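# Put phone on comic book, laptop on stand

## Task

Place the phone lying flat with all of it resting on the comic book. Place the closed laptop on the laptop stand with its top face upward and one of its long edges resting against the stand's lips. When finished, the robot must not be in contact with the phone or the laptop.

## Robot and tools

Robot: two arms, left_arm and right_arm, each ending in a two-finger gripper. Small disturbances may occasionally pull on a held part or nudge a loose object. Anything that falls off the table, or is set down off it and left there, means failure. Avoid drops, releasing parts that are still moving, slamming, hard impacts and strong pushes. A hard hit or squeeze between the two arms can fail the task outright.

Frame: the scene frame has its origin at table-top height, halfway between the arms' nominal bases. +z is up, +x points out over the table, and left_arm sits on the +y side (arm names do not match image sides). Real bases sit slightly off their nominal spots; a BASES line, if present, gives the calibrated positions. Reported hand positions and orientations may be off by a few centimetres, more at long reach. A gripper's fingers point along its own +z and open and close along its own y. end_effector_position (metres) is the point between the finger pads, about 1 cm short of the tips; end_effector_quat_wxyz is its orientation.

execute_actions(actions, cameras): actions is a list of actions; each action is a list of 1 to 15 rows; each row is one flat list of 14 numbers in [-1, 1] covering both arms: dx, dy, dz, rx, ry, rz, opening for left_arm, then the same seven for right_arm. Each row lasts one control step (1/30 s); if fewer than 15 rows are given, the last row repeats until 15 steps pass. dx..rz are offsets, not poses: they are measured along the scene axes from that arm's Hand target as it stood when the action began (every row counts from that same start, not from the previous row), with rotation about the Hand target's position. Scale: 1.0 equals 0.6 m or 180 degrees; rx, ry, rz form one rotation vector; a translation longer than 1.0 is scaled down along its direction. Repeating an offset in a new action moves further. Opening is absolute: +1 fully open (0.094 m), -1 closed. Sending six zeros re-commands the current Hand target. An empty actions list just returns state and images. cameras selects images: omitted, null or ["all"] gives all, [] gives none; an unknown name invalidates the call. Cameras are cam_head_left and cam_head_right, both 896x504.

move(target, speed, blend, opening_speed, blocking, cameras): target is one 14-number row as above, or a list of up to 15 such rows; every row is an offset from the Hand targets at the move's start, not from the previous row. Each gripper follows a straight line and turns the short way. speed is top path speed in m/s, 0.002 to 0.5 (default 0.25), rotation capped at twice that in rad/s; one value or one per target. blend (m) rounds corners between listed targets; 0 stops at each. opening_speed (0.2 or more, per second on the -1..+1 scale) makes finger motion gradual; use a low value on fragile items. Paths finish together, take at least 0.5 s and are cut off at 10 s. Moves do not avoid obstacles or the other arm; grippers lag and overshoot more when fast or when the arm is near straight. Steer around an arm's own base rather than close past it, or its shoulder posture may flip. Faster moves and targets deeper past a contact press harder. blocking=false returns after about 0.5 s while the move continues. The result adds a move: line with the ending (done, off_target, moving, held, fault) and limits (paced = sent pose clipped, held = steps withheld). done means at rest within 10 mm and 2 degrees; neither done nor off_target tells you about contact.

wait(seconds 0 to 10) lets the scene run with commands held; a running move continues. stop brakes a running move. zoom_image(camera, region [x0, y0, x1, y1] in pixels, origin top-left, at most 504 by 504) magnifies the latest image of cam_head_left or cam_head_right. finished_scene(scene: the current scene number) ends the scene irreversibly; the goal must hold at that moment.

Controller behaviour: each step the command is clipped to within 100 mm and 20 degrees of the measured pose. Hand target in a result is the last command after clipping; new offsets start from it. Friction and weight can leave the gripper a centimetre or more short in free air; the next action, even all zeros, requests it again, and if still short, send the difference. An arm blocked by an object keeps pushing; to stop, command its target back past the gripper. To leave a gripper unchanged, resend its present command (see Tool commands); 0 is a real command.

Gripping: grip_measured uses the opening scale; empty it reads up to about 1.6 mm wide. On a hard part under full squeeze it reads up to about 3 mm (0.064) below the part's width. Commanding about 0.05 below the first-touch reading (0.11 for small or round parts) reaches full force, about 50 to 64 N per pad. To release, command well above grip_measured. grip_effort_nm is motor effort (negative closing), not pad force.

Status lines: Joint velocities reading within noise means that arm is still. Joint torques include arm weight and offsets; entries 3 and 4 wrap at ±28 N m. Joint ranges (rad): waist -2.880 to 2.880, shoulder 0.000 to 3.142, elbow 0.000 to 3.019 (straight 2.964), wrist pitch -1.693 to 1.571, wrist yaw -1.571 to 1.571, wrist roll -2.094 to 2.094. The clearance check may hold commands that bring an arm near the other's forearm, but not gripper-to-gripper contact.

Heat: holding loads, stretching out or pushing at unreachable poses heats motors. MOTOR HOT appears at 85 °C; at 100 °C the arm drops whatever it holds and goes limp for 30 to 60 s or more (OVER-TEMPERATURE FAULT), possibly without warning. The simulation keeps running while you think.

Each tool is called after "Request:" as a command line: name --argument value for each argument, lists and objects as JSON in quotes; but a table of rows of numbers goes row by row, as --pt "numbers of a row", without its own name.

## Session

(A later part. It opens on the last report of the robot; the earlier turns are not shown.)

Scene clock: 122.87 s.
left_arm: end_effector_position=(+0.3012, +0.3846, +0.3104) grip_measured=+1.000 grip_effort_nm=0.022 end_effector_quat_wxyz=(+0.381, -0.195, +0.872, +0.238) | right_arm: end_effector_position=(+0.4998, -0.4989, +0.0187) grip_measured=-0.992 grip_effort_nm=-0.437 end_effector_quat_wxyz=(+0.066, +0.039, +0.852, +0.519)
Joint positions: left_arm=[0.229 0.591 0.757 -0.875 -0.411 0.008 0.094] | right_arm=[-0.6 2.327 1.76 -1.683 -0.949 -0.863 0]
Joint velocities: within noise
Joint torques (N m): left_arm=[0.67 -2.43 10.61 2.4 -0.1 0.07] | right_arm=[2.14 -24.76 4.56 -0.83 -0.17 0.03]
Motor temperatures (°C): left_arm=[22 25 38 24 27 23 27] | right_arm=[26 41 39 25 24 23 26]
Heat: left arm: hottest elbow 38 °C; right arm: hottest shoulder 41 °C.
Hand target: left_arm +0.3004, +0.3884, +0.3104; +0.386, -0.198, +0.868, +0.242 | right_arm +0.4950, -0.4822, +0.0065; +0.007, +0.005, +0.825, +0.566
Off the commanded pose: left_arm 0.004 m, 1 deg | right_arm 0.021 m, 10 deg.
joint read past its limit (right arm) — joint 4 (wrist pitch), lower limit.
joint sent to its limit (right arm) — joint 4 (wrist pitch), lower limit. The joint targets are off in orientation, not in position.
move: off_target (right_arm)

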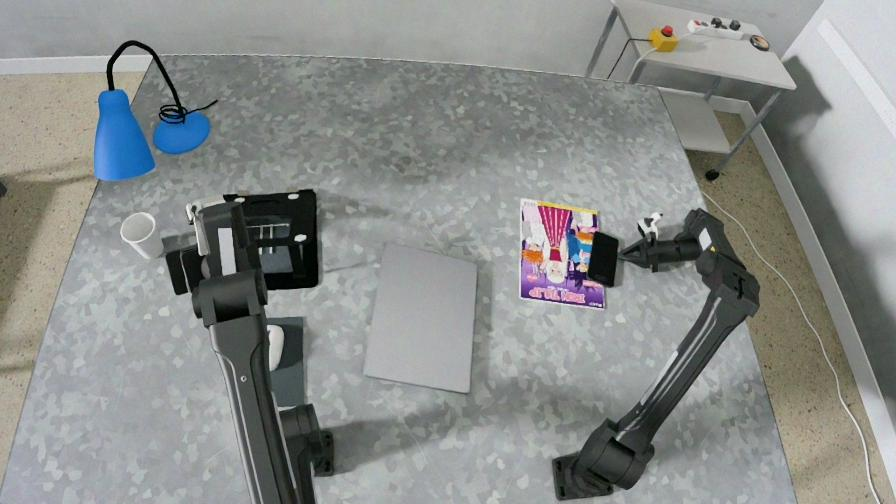

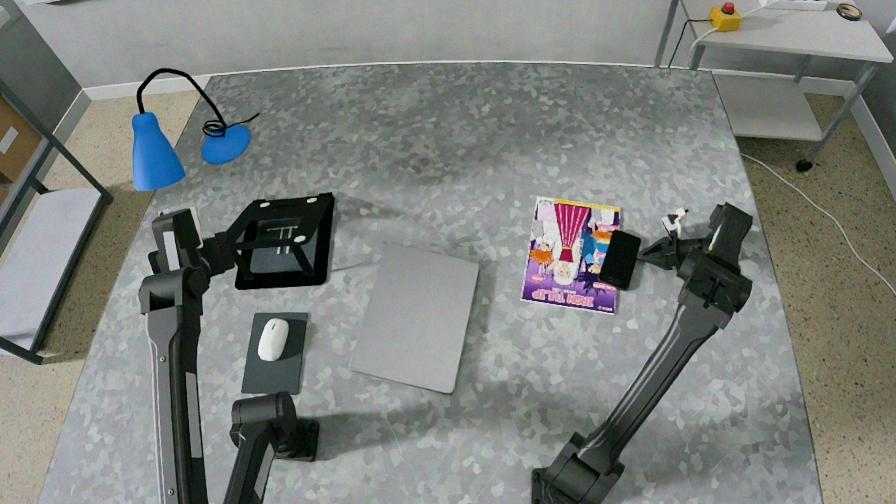

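Request:
move --target '[0,0,0,0,0,0,1,-0.01,0.09,0.005,0,0,0,-1]' --speed 0.04

Request:
zoom_image --camera "cam_head_left" --region '[500, 190, 660, 310]'

Scene clock: 127.47 s.
left_arm: end_effector_position=(+0.3012, +0.3846, +0.3104) grip_measured=+1.000 grip_effort_nm=0.027 end_effector_quat_wxyz=(+0.381, -0.195, +0.872, +0.238) | right_arm: end_effector_position=(+0.4951, -0.4448, +0.0210) grip_measured=-0.992 grip_effort_nm=-0.437 end_effector_quat_wxyz=(+0.043, +0.019, +0.840, +0.540)
Joint positions: left_arm=[0.229 0.591 0.757 -0.875 -0.411 0.008 0.094] | right_arm=[-0.525 2.297 1.677 -1.683 -0.984 -0.88 0]
Joint velocities: within noise
Joint torques (N m): left_arm=[0.91 -1.67 10.4 2.24 -0.11 0.09] | right_arm=[2.08 -24 4.18 -0.87 -0.37 0.05]
Motor temperatures (°C): left_arm=[22 25 38 24 27 23 27] | right_arm=[26 41 39 25 24 23 26]
Heat: left arm: hottest elbow 38 °C; right arm: hottest shoulder 41 °C.
Hand target: left_arm +0.3004, +0.3884, +0.3104; +0.386, -0.198, +0.868, +0.242 | right_arm +0.4890, -0.4283, +0.0096; +0.007, +0.005, +0.825, +0.565
Off the commanded pose: left_arm 0.004 m, 1 deg | right_arm 0.021 m, 6 deg.
joint read past its limit (right arm) — joint 4 (wrist pitch), lower limit.
joint sent to its limit (right arm) — joint 4 (wrist pitch), lower limit. The joint targets are off in orientation, not in position.
move: off_target (right_arm)

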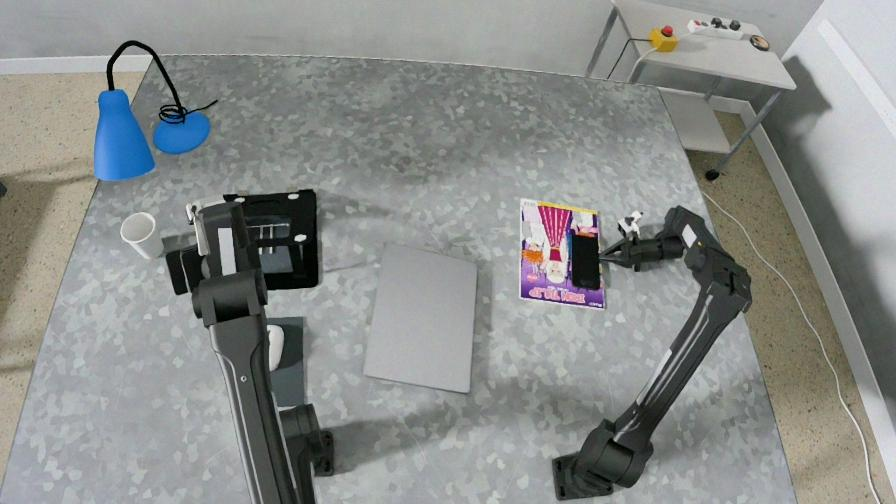

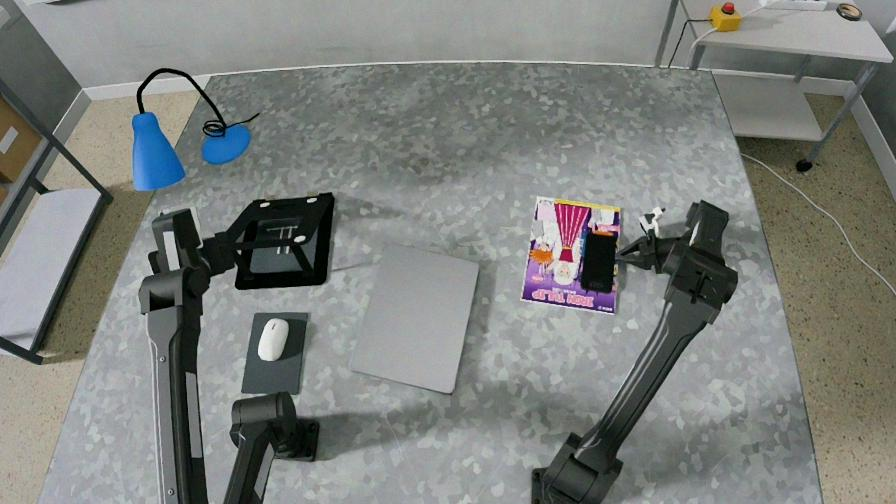

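Scaled by 3.150.

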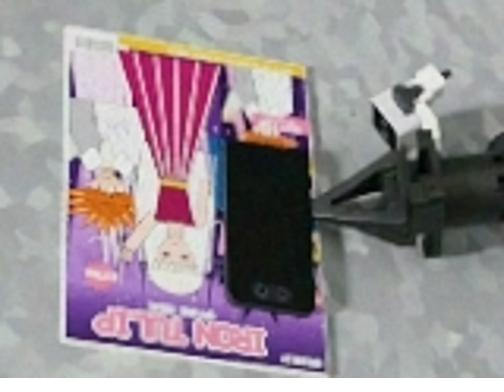

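Request:
move --pt "0 0 0 0 0 0 1 0 -0.02 0.02 0 0 0 -1" --pt "0 0 0 0 0 0 1 0 0.08 0.02 0 0 0 -1" --speed 0.04

Request:
zoom_image --camera "cam_head_left" --region '[500, 190, 660, 310]'

Scene clock: 132.03 s.
left_arm: end_effector_position=(+0.3012, +0.3846, +0.3104) grip_measured=+1.000 grip_effort_nm=0.027 end_effector_quat_wxyz=(+0.381, -0.195, +0.872, +0.238) | right_arm: end_effector_position=(+0.4949, -0.3929, +0.0289) grip_measured=-0.992 grip_effort_nm=-0.437 end_effector_quat_wxyz=(+0.024, +0.002, +0.829, +0.559)
Joint positions: left_arm=[0.229 0.591 0.757 -0.875 -0.411 0.008 0.094] | right_arm=[-0.444 2.268 1.62 -1.683 -1.029 -0.877 0]
Joint velocities: within noise
Joint torques (N m): left_arm=[-1.2 -2.08 10.58 2.3 -0.07 0.09] | right_arm=[1.79 -23.94 4.29 -0.9 -0.44 0.14]
Motor temperatures (°C): left_arm=[22 25 38 24 27 23 27] | right_arm=[26 41 38 25 24 23 26]
Heat: left arm: hottest elbow 38 °C; right arm: hottest shoulder 41 °C.
Hand target: left_arm +0.3004, +0.3884, +0.3104; +0.386, -0.198, +0.868, +0.242 | right_arm +0.4890, -0.3803, +0.0216; +0.007, +0.005, +0.825, +0.565
Off the commanded pose: left_arm 0.004 m, 1 deg | right_arm 0.016 m, 2 deg.
joint read past its limit (right arm) — joint 4 (wrist pitch), lower limit.
joint sent to its limit (right arm) — joint 4 (wrist pitch), lower limit. The joint targets still meet the commanded pose.
move: off_target (right_arm)

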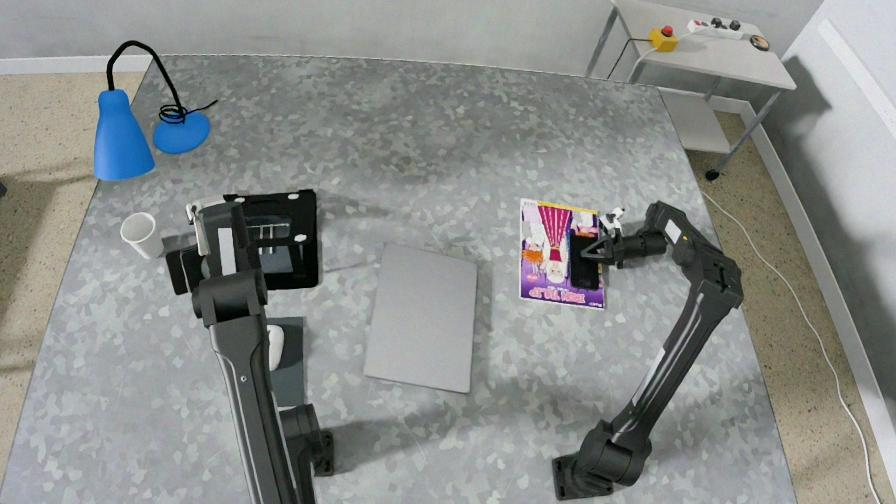

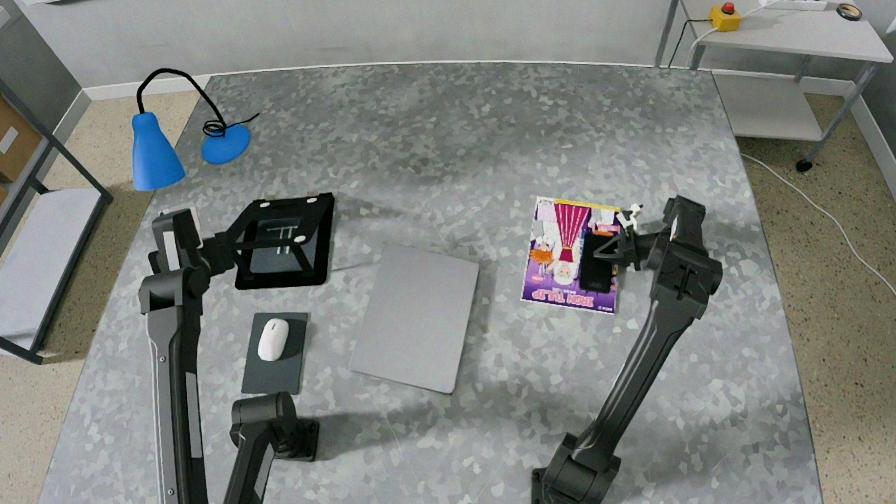

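Scaled by 3.150.

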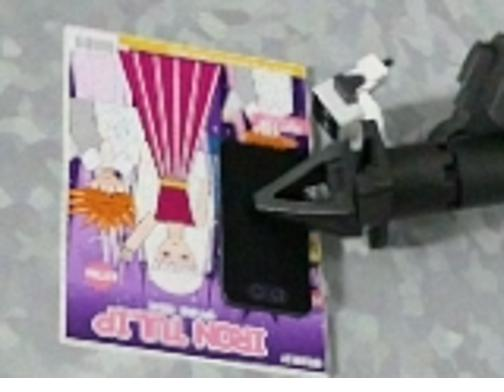

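Request:
move --pt "0 0 0 0 0 0 1 0 0 -0.015 0 0 0 -1" --pt "0 0 0 0 0 0 1 0 0.06 -0.015 0 0 0 -1" --speed 0.04

Request:
zoom_image --camera "cam_head_left" --region '[500, 190, 660, 310]'

Scene clock: 136.27 s.
left_arm: end_effector_position=(+0.3012, +0.3846, +0.3104) grip_measured=+1.000 grip_effort_nm=0.022 end_effector_quat_wxyz=(+0.381, -0.195, +0.872, +0.238) | right_arm: end_effector_position=(+0.4964, -0.3631, +0.0253) grip_measured=-0.992 grip_effort_nm=-0.437 end_effector_quat_wxyz=(+0.030, +0.003, +0.827, +0.561)
Joint positions: left_arm=[0.229 0.591 0.757 -0.875 -0.411 0.008 0.094] | right_arm=[-0.396 2.236 1.555 -1.58 -1.071 -0.805 0]
Joint velocities: within noise
Joint torques (N m): left_arm=[0.15 -2.26 10.65 2.47 -0.07 0.09] | right_arm=[2.67 -22.83 3.89 -0.5 -0.42 0.19]
Motor temperatures (°C): left_arm=[22 25 38 24 27 23 27] | right_arm=[26 42 38 25 24 23 26]
Heat: left arm: hottest elbow 38 °C; right arm: hottest shoulder 42 °C.
Hand target: left_arm +0.3004, +0.3884, +0.3104; +0.386, -0.198, +0.868, +0.242 | right_arm +0.4889, -0.3442, +0.0125; +0.006, +0.005, +0.825, +0.566
Off the commanded pose: left_arm 0.004 m, 1 deg | right_arm 0.024 m, 3 deg.
move: off_target (right_arm)

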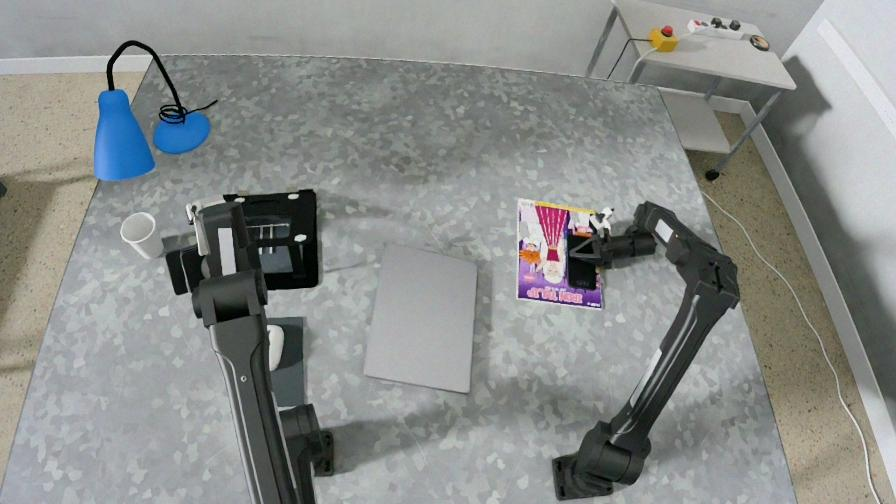

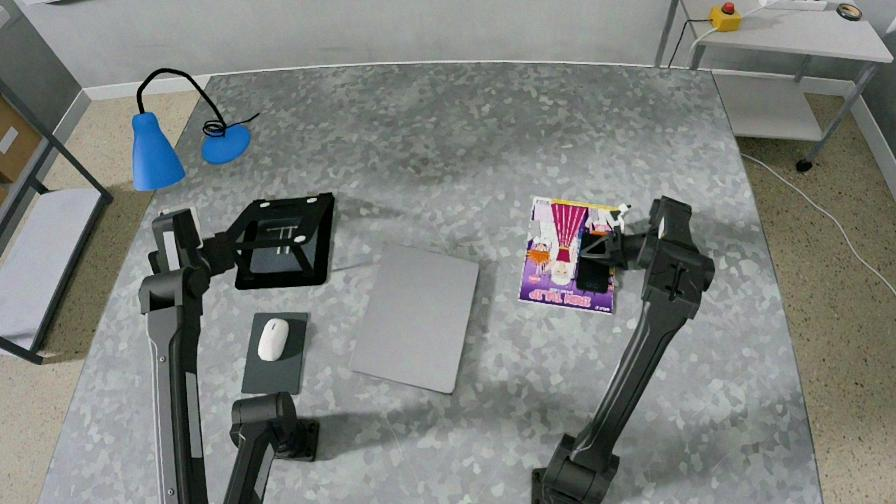

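Scaled by 3.150.

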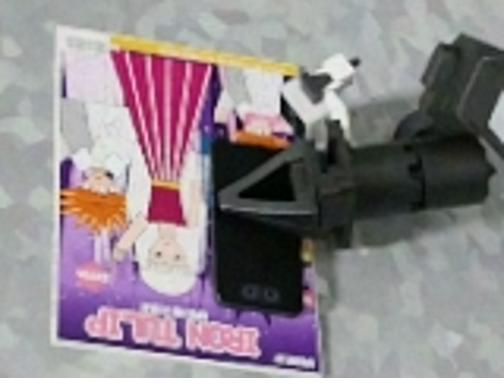

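Request:
move --pt "0 0 0 0 0 0 1 0 0 0.1 0 0 0 -1" --pt "0 0 0 0 0 0 1 -0.05 -0.2 0.12 0 0 0 -1" --speed 0.15 --blend 0.02

Request:
zoom_image --camera "cam_head_left" --region '[510, 190, 630, 310]'

Request:
zoom_image --camera "cam_head_right" --region '[510, 190, 630, 320]'

Scene clock: 140.57 s.
left_arm: end_effector_position=(+0.3012, +0.3846, +0.3104) grip_measured=+1.000 grip_effort_nm=0.022 end_effector_quat_wxyz=(+0.381, -0.195, +0.872, +0.238) | right_arm: end_effector_position=(+0.4577, -0.4603, +0.0745) grip_measured=-0.992 grip_effort_nm=-0.432 end_effector_quat_wxyz=(+0.053, +0.047, +0.852, +0.518)
Joint positions: left_arm=[0.229 0.591 0.757 -0.875 -0.411 0.008 0.094] | right_arm=[-0.583 2.12 1.547 -1.669 -0.948 -0.822 0]
Joint velocities: within noise
Joint torques (N m): left_arm=[-0.62 -2.14 10.45 2.5 -0.09 0.12] | right_arm=[0.32 -23.88 7.15 -1.29 -0.31 0.09]
Motor temperatures (°C): left_arm=[22 25 38 24 27 23 27] | right_arm=[26 42 38 25 24 23 26]
Heat: left arm: hottest elbow 38 °C; right arm: hottest shoulder 42 °C.
Hand target: left_arm +0.3004, +0.3884, +0.3104; +0.386, -0.198, +0.868, +0.242 | right_arm +0.4589, -0.4642, +0.0846; +0.007, +0.005, +0.825, +0.565
Off the commanded pose: left_arm 0.004 m, 1 deg | right_arm 0.011 m, 10 deg.
joint sent to its limit (right arm) — joint 4 (wrist pitch), lower limit. The joint targets are off in orientation, not in position.
move: off_target (right_arm)

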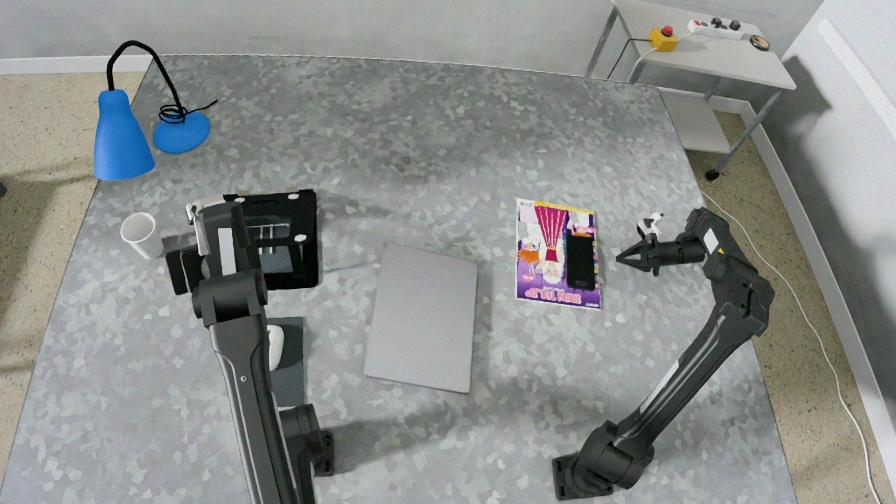

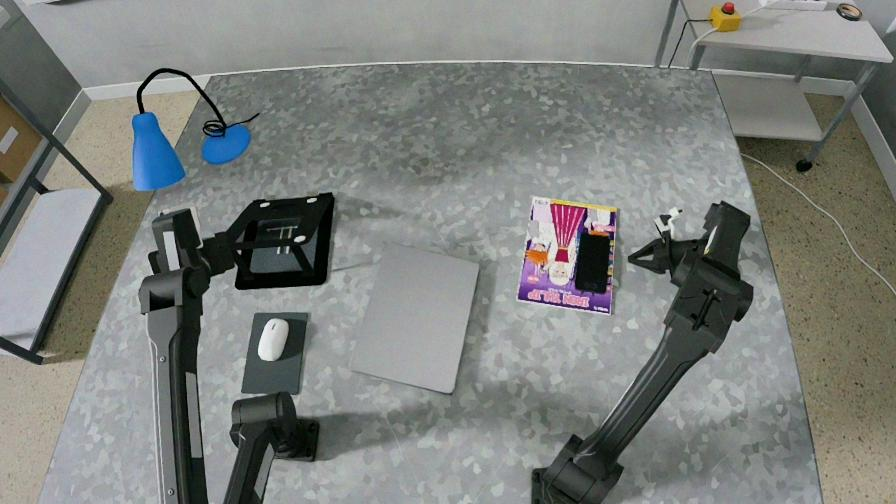

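Scaled by 4.200.

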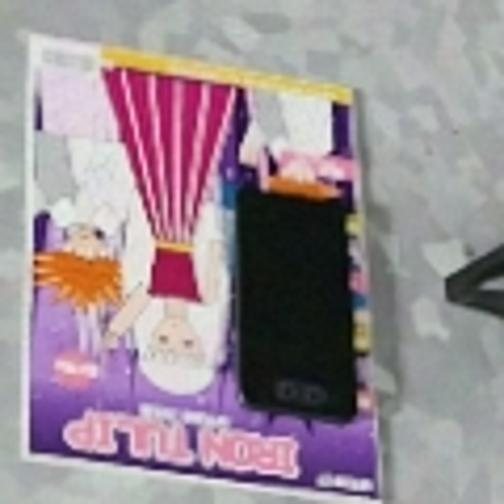

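Scaled by 3.877.

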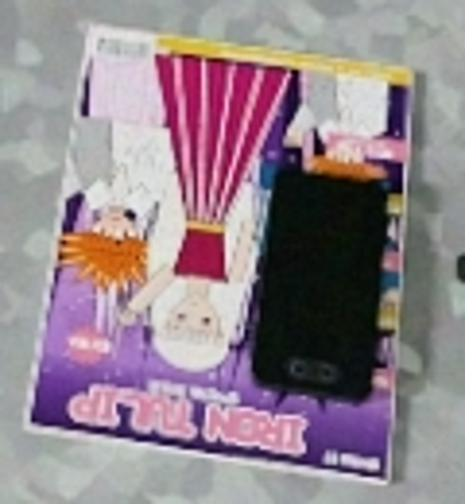

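Request:
zoom_image --camera "cam_head_left" --region '[340, 230, 500, 400]'

Request:
zoom_image --camera "cam_head_right" --region '[330, 230, 500, 400]'

Scaled by 2.965.

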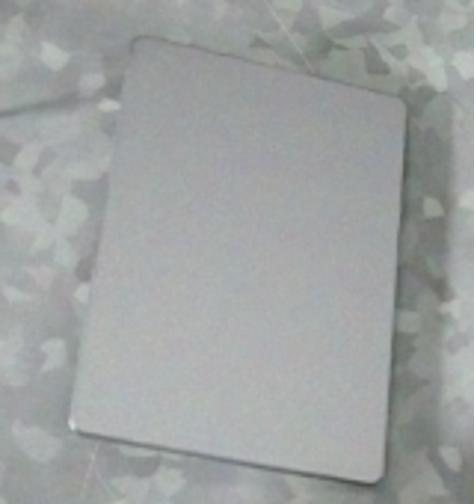

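Scaled by 2.965.

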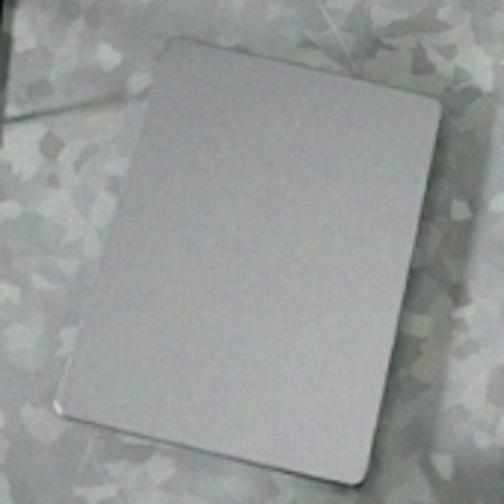

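Request:
move --pt "0 0 0 0 0 0 1 0 0.1 0.2 -0.38 0 0 -1" --pt "0 0 0 0 0 0 1 0.0 0.67 0.1 -0.38 0 0 -1" --speed 0.2 --blend 0.03

Scene clock: 162.53 s.
left_arm: end_effector_position=(+0.3012, +0.3846, +0.3104) grip_measured=+1.000 grip_effort_nm=0.027 end_effector_quat_wxyz=(+0.381, -0.195, +0.872, +0.238) | right_arm: end_effector_position=(+0.4396, -0.0728, +0.1400) grip_measured=-0.992 grip_effort_nm=-0.432 end_effector_quat_wxyz=(-0.005, -0.003, +1.000, -0.001)
Joint positions: left_arm=[0.229 0.591 0.757 -0.875 -0.411 0.008 0.094] | right_arm=[0.462 1.76 1.485 -1.306 -0.002 0.462 0]
Joint velocities: within noise
Joint torques (N m): left_arm=[-1.32 -2.78 10.36 2.37 -0.1 0.1] | right_arm=[0.67 -17.67 12.49 0.27 0.13 0.23]
Motor temperatures (°C): left_arm=[22 25 39 24 27 23 27] | right_arm=[26 42 39 25 24 23 26]
Heat: left arm: hottest elbow 39 °C; right arm: hottest shoulder 42 °C.
Hand target: left_arm +0.3004, +0.3884, +0.3104; +0.386, -0.198, +0.868, +0.242 | right_arm +0.4589, -0.0623, +0.1446; +0.008, +0.000, +1.000, +0.004
Off the commanded pose: left_arm 0.004 m, 1 deg | right_arm 0.023 m, 2 deg.
move: off_target (right_arm)

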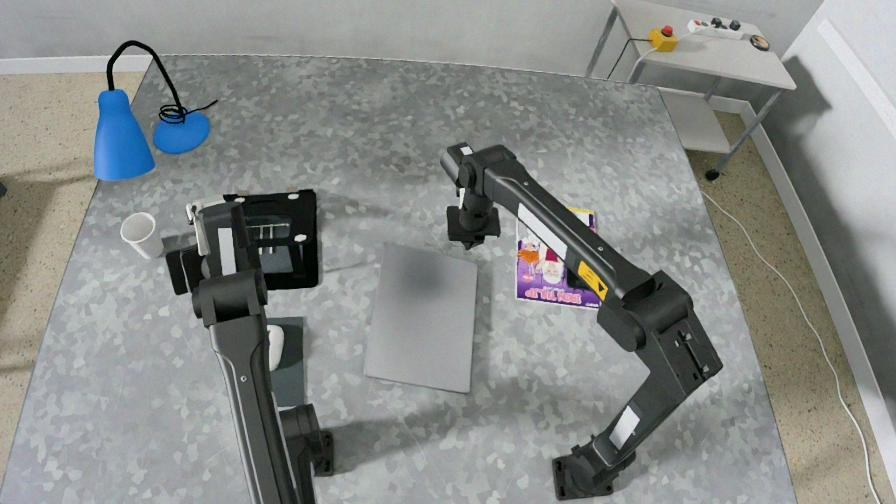

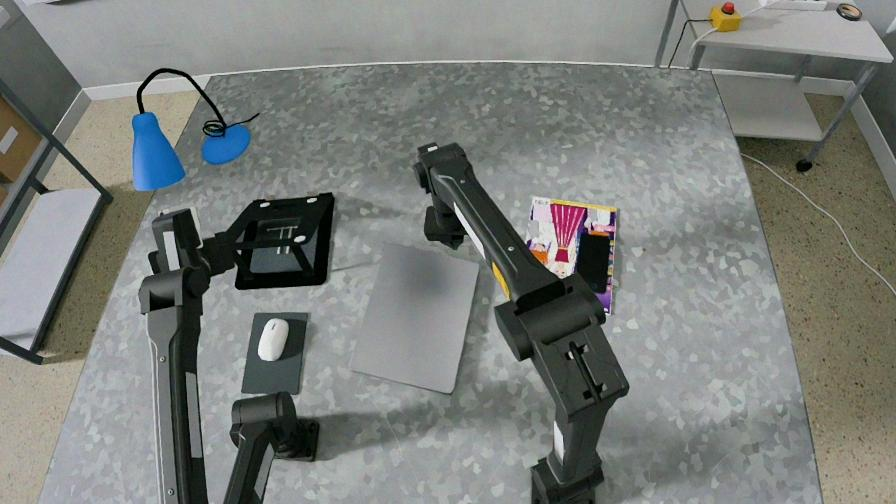

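Request:
move --pt "0 0 0 0 0 0 1 0 0.065 -0.14 0 0 0 -1" --pt "0 0 0 0 0 0 1 0 0.065 -0.2 0 0 0 -1" --speed '[0.12,0.03]'

Request:
zoom_image --camera "cam_head_left" --region '[340, 230, 500, 400]'

Scene clock: 167.30 s.
left_arm: end_effector_position=(+0.3012, +0.3846, +0.3104) grip_measured=+1.000 grip_effort_nm=0.022 end_effector_quat_wxyz=(+0.381, -0.195, +0.872, +0.238) | right_arm: end_effector_position=(+0.4666, -0.0254, +0.0497) grip_measured=-0.992 grip_effort_nm=-0.432 end_effector_quat_wxyz=(+0.024, +0.001, +1.000, +0.014)
Joint positions: left_arm=[0.229 0.591 0.757 -0.875 -0.411 0.008 0.094] | right_arm=[0.516 1.918 1.461 -1.058 -0.001 0.524 0]
Joint velocities: within noise
Joint torques (N m): left_arm=[-1.08 -2.73 10.62 2.33 -0.09 0.08] | right_arm=[1.26 -19.19 6.89 0.46 0.12 0.22]
Motor temperatures (°C): left_arm=[22 25 39 24 27 23 27] | right_arm=[26 42 40 25 24 23 26]
Heat: left arm: hottest elbow 39 °C; right arm: hottest shoulder 42 °C.
Hand target: left_arm +0.3004, +0.3884, +0.3104; +0.386, -0.198, +0.868, +0.242 | right_arm +0.4591, -0.0233, +0.0248; +0.008, +0.000, +1.000, +0.004
Off the commanded pose: left_arm 0.004 m, 1 deg | right_arm 0.026 m, 2 deg.
move: off_target (right_arm)

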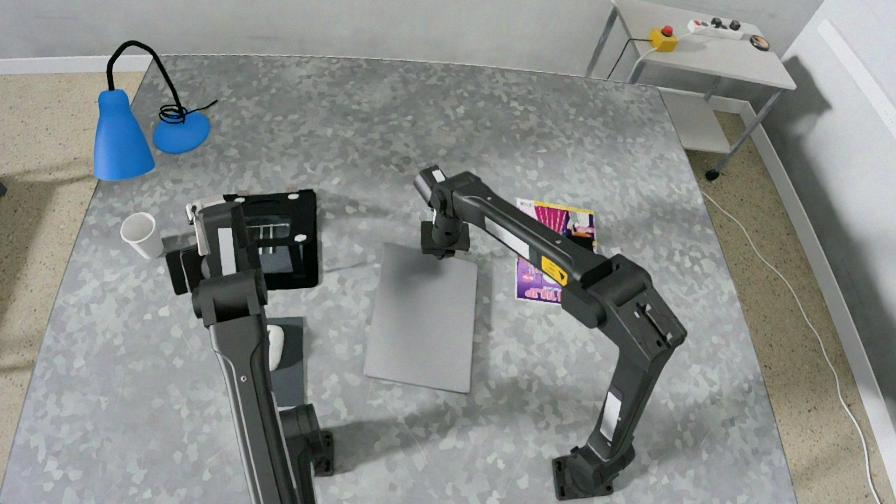

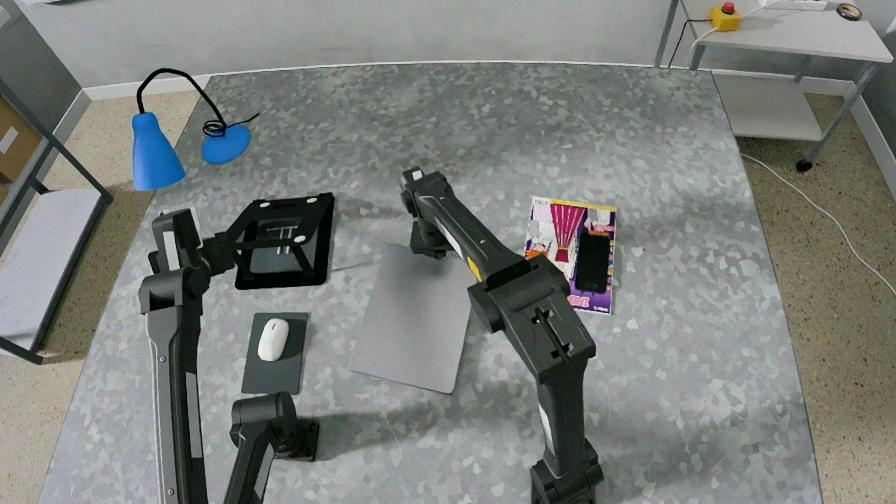

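Scaled by 2.965.

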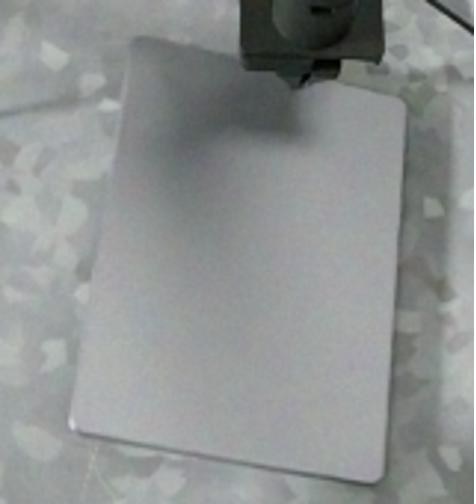

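Request:
move --target '[0,0,0,0,0,0,1,-0.03,0,-0.04,0,0,0,-1]' --speed 0.03

Request:
zoom_image --camera "cam_head_left" --region '[340, 230, 500, 400]'

Scene clock: 171.40 s.
left_arm: end_effector_position=(+0.3012, +0.3846, +0.3104) grip_measured=+1.000 grip_effort_nm=0.027 end_effector_quat_wxyz=(+0.381, -0.195, +0.872, +0.238) | right_arm: end_effector_position=(+0.4638, -0.0258, +0.0437) grip_measured=-0.992 grip_effort_nm=-0.432 end_effector_quat_wxyz=(+0.042, +0.007, +0.999, +0.021)
Joint positions: left_arm=[0.229 0.591 0.757 -0.875 -0.411 0.008 0.094] | right_arm=[0.52 1.897 1.41 -0.989 0.006 0.539 0]
Joint velocities: within noise
Joint torques (N m): left_arm=[-0.44 -2.84 10.63 2.29 -0.11 0.06] | right_arm=[2.02 -17.32 4.81 0.75 -0.06 0.2]
Motor temperatures (°C): left_arm=[22 25 39 24 27 23 27] | right_arm=[26 42 39 25 24 23 26]
Heat: left arm: hottest elbow 39 °C; right arm: hottest shoulder 42 °C.
Hand target: left_arm +0.3004, +0.3884, +0.3104; +0.386, -0.198, +0.868, +0.242 | right_arm +0.4410, -0.0234, +0.0006; +0.008, +0.000, +1.000, +0.004
Off the commanded pose: left_arm 0.004 m, 1 deg | right_arm 0.049 m, 4 deg.
move: off_target (right_arm)

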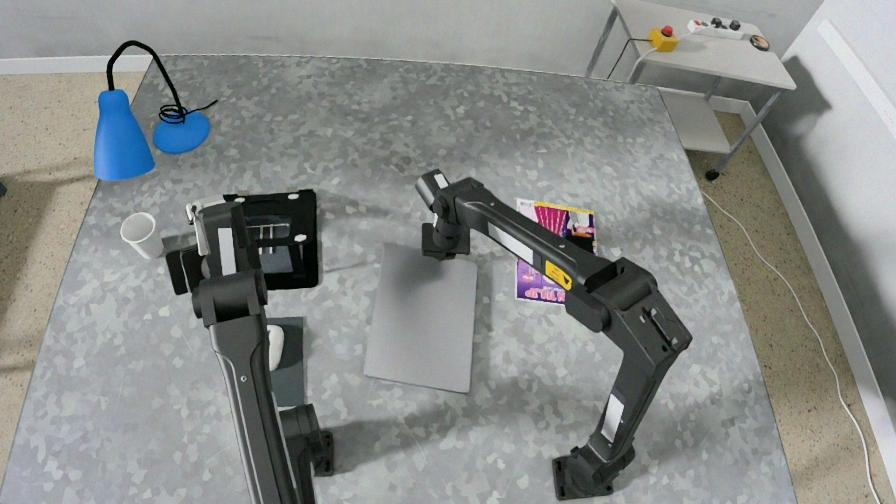

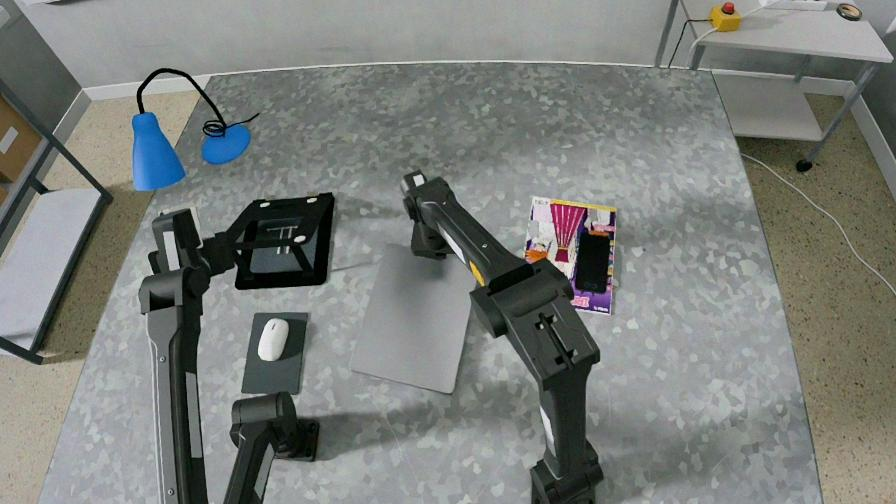

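Scaled by 2.965.

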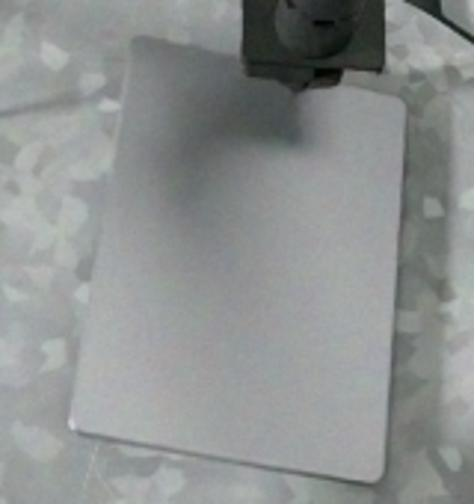

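Request:
move --target '[0,0,0,0,0,0,1,0,0,-0.05,0,0,0,-1]' --speed 0.03

Request:
zoom_image --camera "cam_head_left" --region '[340, 230, 500, 400]'

Scene clock: 175.70 s.
left_arm: end_effector_position=(+0.3012, +0.3846, +0.3104) grip_measured=+1.000 grip_effort_nm=0.022 end_effector_quat_wxyz=(+0.381, -0.195, +0.872, +0.238) | right_arm: end_effector_position=(+0.4640, -0.0240, +0.0418) grip_measured=-0.992 grip_effort_nm=-0.427 end_effector_quat_wxyz=(+0.056, +0.006, +0.998, +0.029)
Joint positions: left_arm=[0.229 0.591 0.757 -0.875 -0.411 0.008 0.094] | right_arm=[0.522 1.886 1.384 -0.943 0.007 0.539 0]
Joint velocities: within noise
Joint torques (N m): left_arm=[-0.15 -2.84 10.7 2.29 -0.1 0.09] | right_arm=[1.9 -13.74 4.23 1.37 -0.07 0.23]
Motor temperatures (°C): left_arm=[22 25 39 24 27 23 27] | right_arm=[26 41 39 25 24 23 26]
Heat: left arm: hottest elbow 39 °C; right arm: hottest shoulder 41 °C.
Hand target: left_arm +0.3004, +0.3884, +0.3104; +0.386, -0.198, +0.868, +0.242 | right_arm +0.4410, -0.0233, -0.0293; +0.008, +0.000, +1.000, +0.004
Off the commanded pose: left_arm 0.004 m, 1 deg | right_arm 0.075 m, 6 deg.
move: off_target (right_arm)

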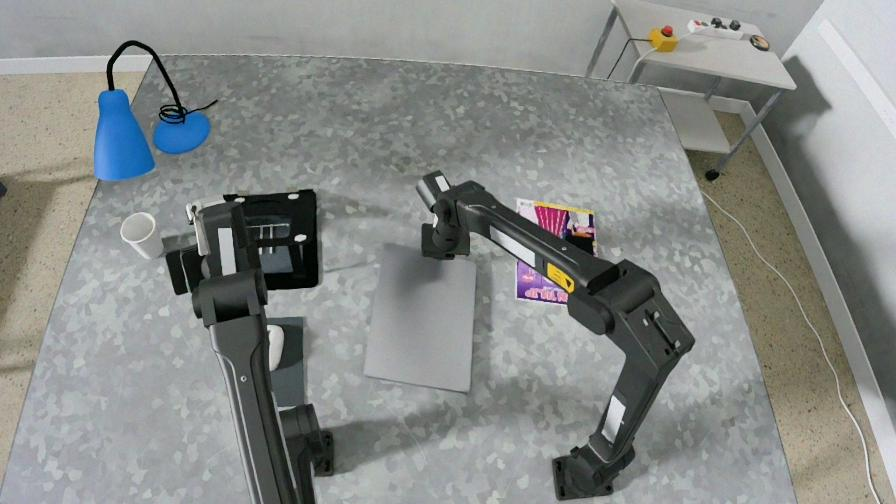

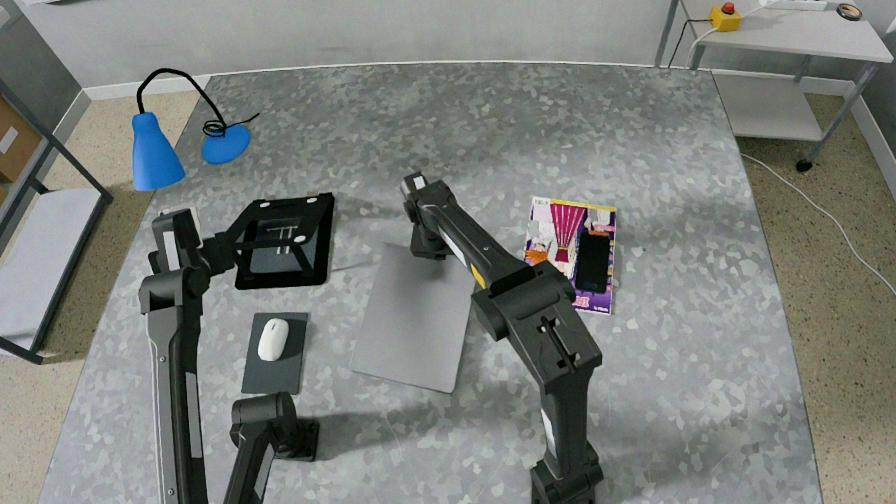

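Scaled by 2.965.

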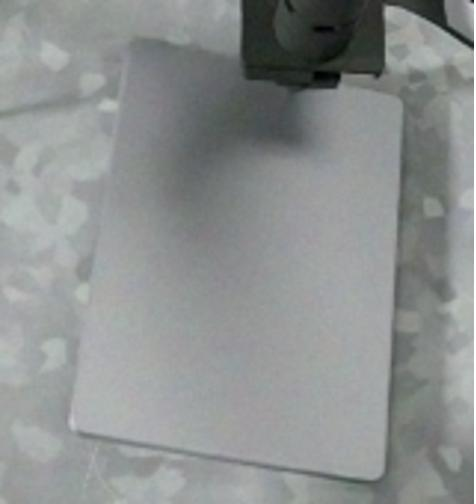

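Request:
move --target '[0,0,0,0,0,0,1,0,0,-0.035,0,0,0,-1]' --speed 0.03

Request:
zoom_image --camera "cam_head_left" --region '[340, 230, 500, 400]'

Scene clock: 179.27 s.
left_arm: end_effector_position=(+0.3012, +0.3846, +0.3104) grip_measured=+1.000 grip_effort_nm=0.022 end_effector_quat_wxyz=(+0.381, -0.195, +0.872, +0.238) | right_arm: end_effector_position=(+0.4651, -0.0198, +0.0406) grip_measured=-0.992 grip_effort_nm=-0.432 end_effector_quat_wxyz=(+0.068, +0.004, +0.997, +0.037)
Joint positions: left_arm=[0.229 0.591 0.757 -0.875 -0.411 0.008 0.094] | right_arm=[0.527 1.879 1.367 -0.903 0.006 0.539 0]
Joint velocities: within noise
Joint torques (N m): left_arm=[-0.5 -2.2 10.32 2.09 -0.1 0.06] | right_arm=[1.67 -11.52 3.93 1.65 -0.02 0.22]
Motor temperatures (°C): left_arm=[22 25 39 24 27 23 27] | right_arm=[26 41 39 25 24 23 26]
Heat: left arm: hottest elbow 39 °C; right arm: hottest shoulder 41 °C.
Hand target: left_arm +0.3004, +0.3884, +0.3104; +0.386, -0.198, +0.868, +0.242 | right_arm +0.4411, -0.0233, -0.0504; +0.008, +0.000, +1.000, +0.004
Off the commanded pose: left_arm 0.004 m, 1 deg | right_arm 0.094 m, 8 deg.
move: off_target (right_arm)

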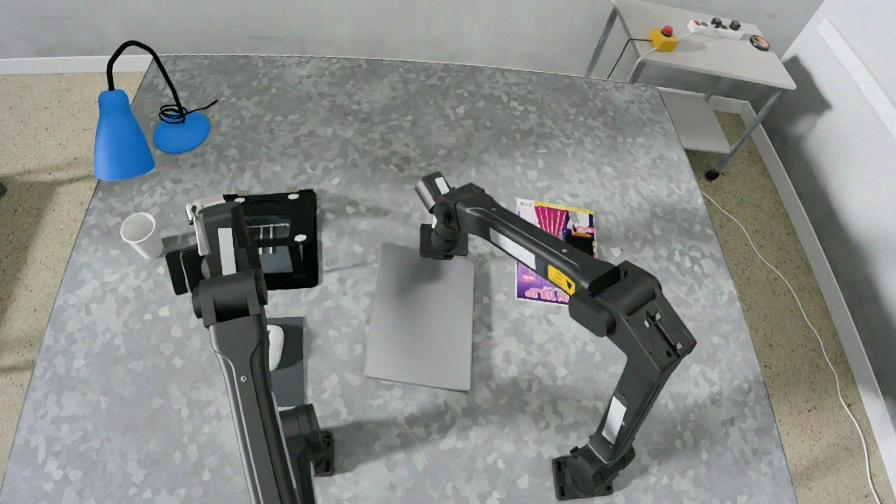

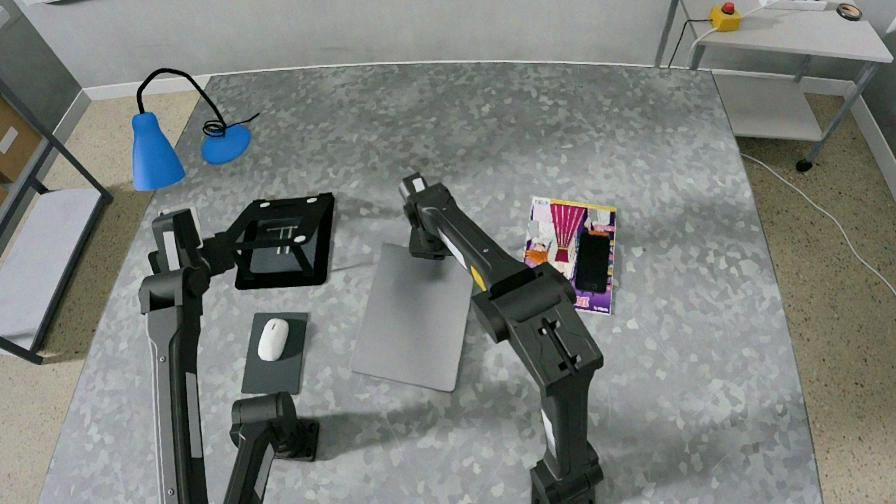

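Scaled by 2.965.

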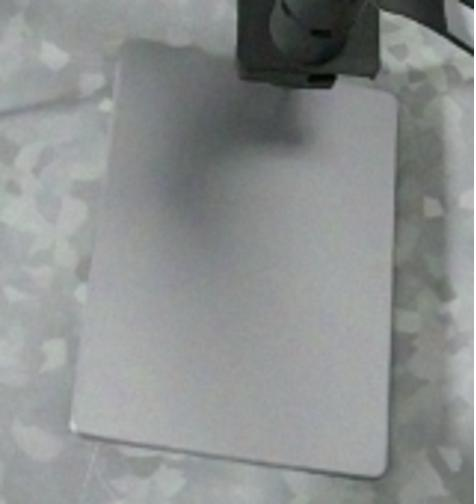

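Request:
move --pt "-0.1 -0.2 0 -0.161 0.257 -0.132 -1 0.02 0 0.25 0 0 0 -1" --pt "-0.1 -0.2 0 -0.161 0.257 -0.132 -1 0.01 -0.33 0.25 0 0 0 -1" --pt "-0.1 -0.2 0 -0.161 0.257 -0.132 -1 0.01 -0.33 0.13 0 0 0 -1" --speed 0.15

Request:
zoom_image --camera "cam_head_left" --region '[340, 220, 540, 400]'

Scene clock: 195.50 s.
left_arm: end_effector_position=(+0.2357, +0.2716, +0.2870) grip_measured=-0.987 grip_effort_nm=-0.701 end_effector_quat_wxyz=(+0.058, -0.012, +0.998, +0.009) | right_arm: end_effector_position=(+0.4498, -0.2183, +0.0425) grip_measured=-0.992 grip_effort_nm=-0.432 end_effector_quat_wxyz=(+0.019, +0.001, +1.000, +0.005)
Joint positions: left_arm=[0.111 0.796 1.013 -1.671 -0.003 0.116 0.001] | right_arm=[0.182 1.745 1.183 -0.969 -0.003 0.19 0]
Joint velocities: within noise
Joint torques (N m): left_arm=[-2.26 -3.9 14.87 0.06 0.1 0.1] | right_arm=[0.09 -16.26 6.95 0.65 -0.02 0.08]
Motor temperatures (°C): left_arm=[22 25 39 24 27 23 27] | right_arm=[26 40 38 25 24 23 26]
Heat: left arm: hottest elbow 39 °C; right arm: hottest shoulder 40 °C.
Hand target: left_arm +0.2404, +0.2684, +0.3105; +0.001, +0.000, +1.000, +0.000 | right_arm +0.4470, -0.2213, +0.0277; +0.008, +0.000, +1.000, +0.004
Off the commanded pose: left_arm 0.024 m, 7 deg | right_arm 0.015 m, 1 deg.
joint sent to its limit (left arm) — joint 4 (wrist pitch), lower limit. The joint targets are off in orientation, not in position.
move: off_target (left_arm, right_arm)

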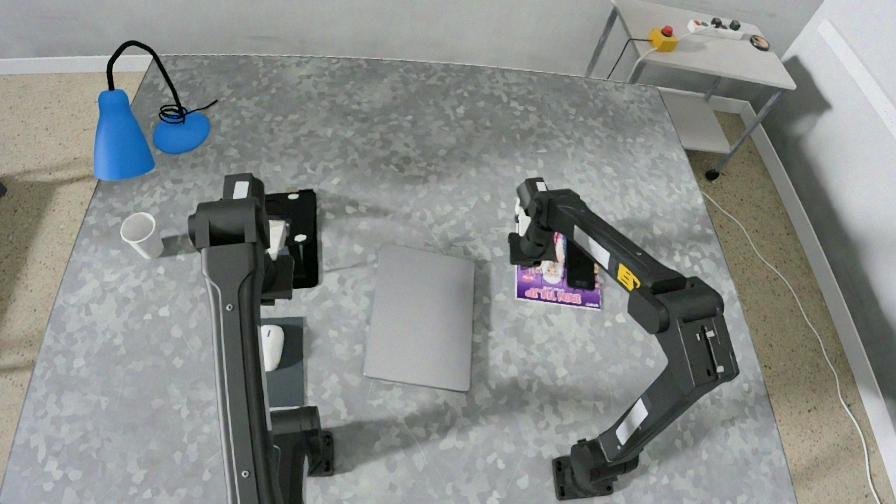

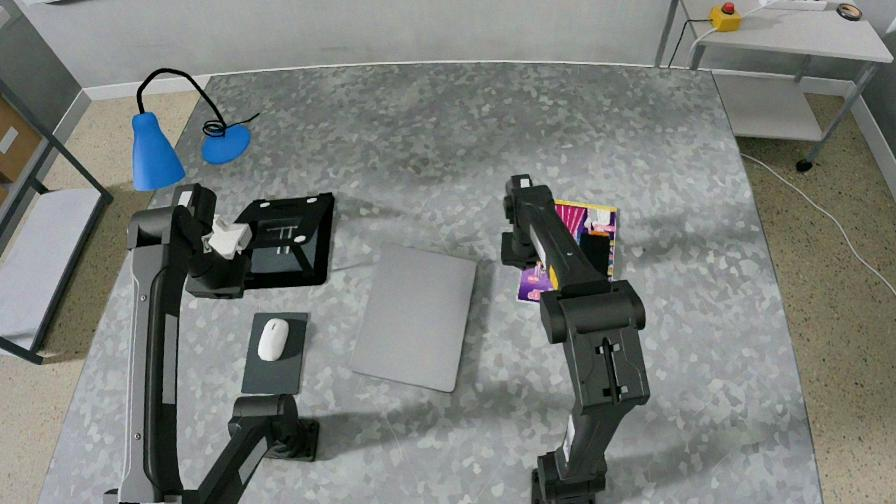

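Scaled by 2.520.

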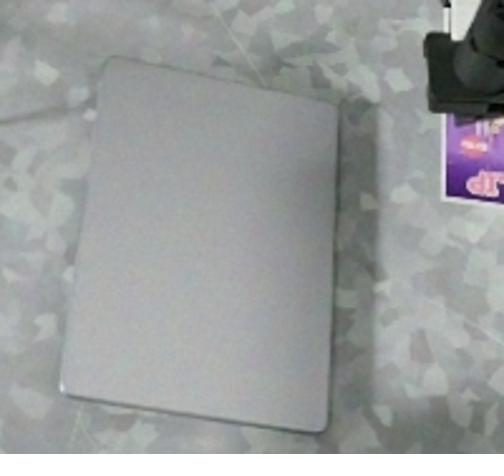

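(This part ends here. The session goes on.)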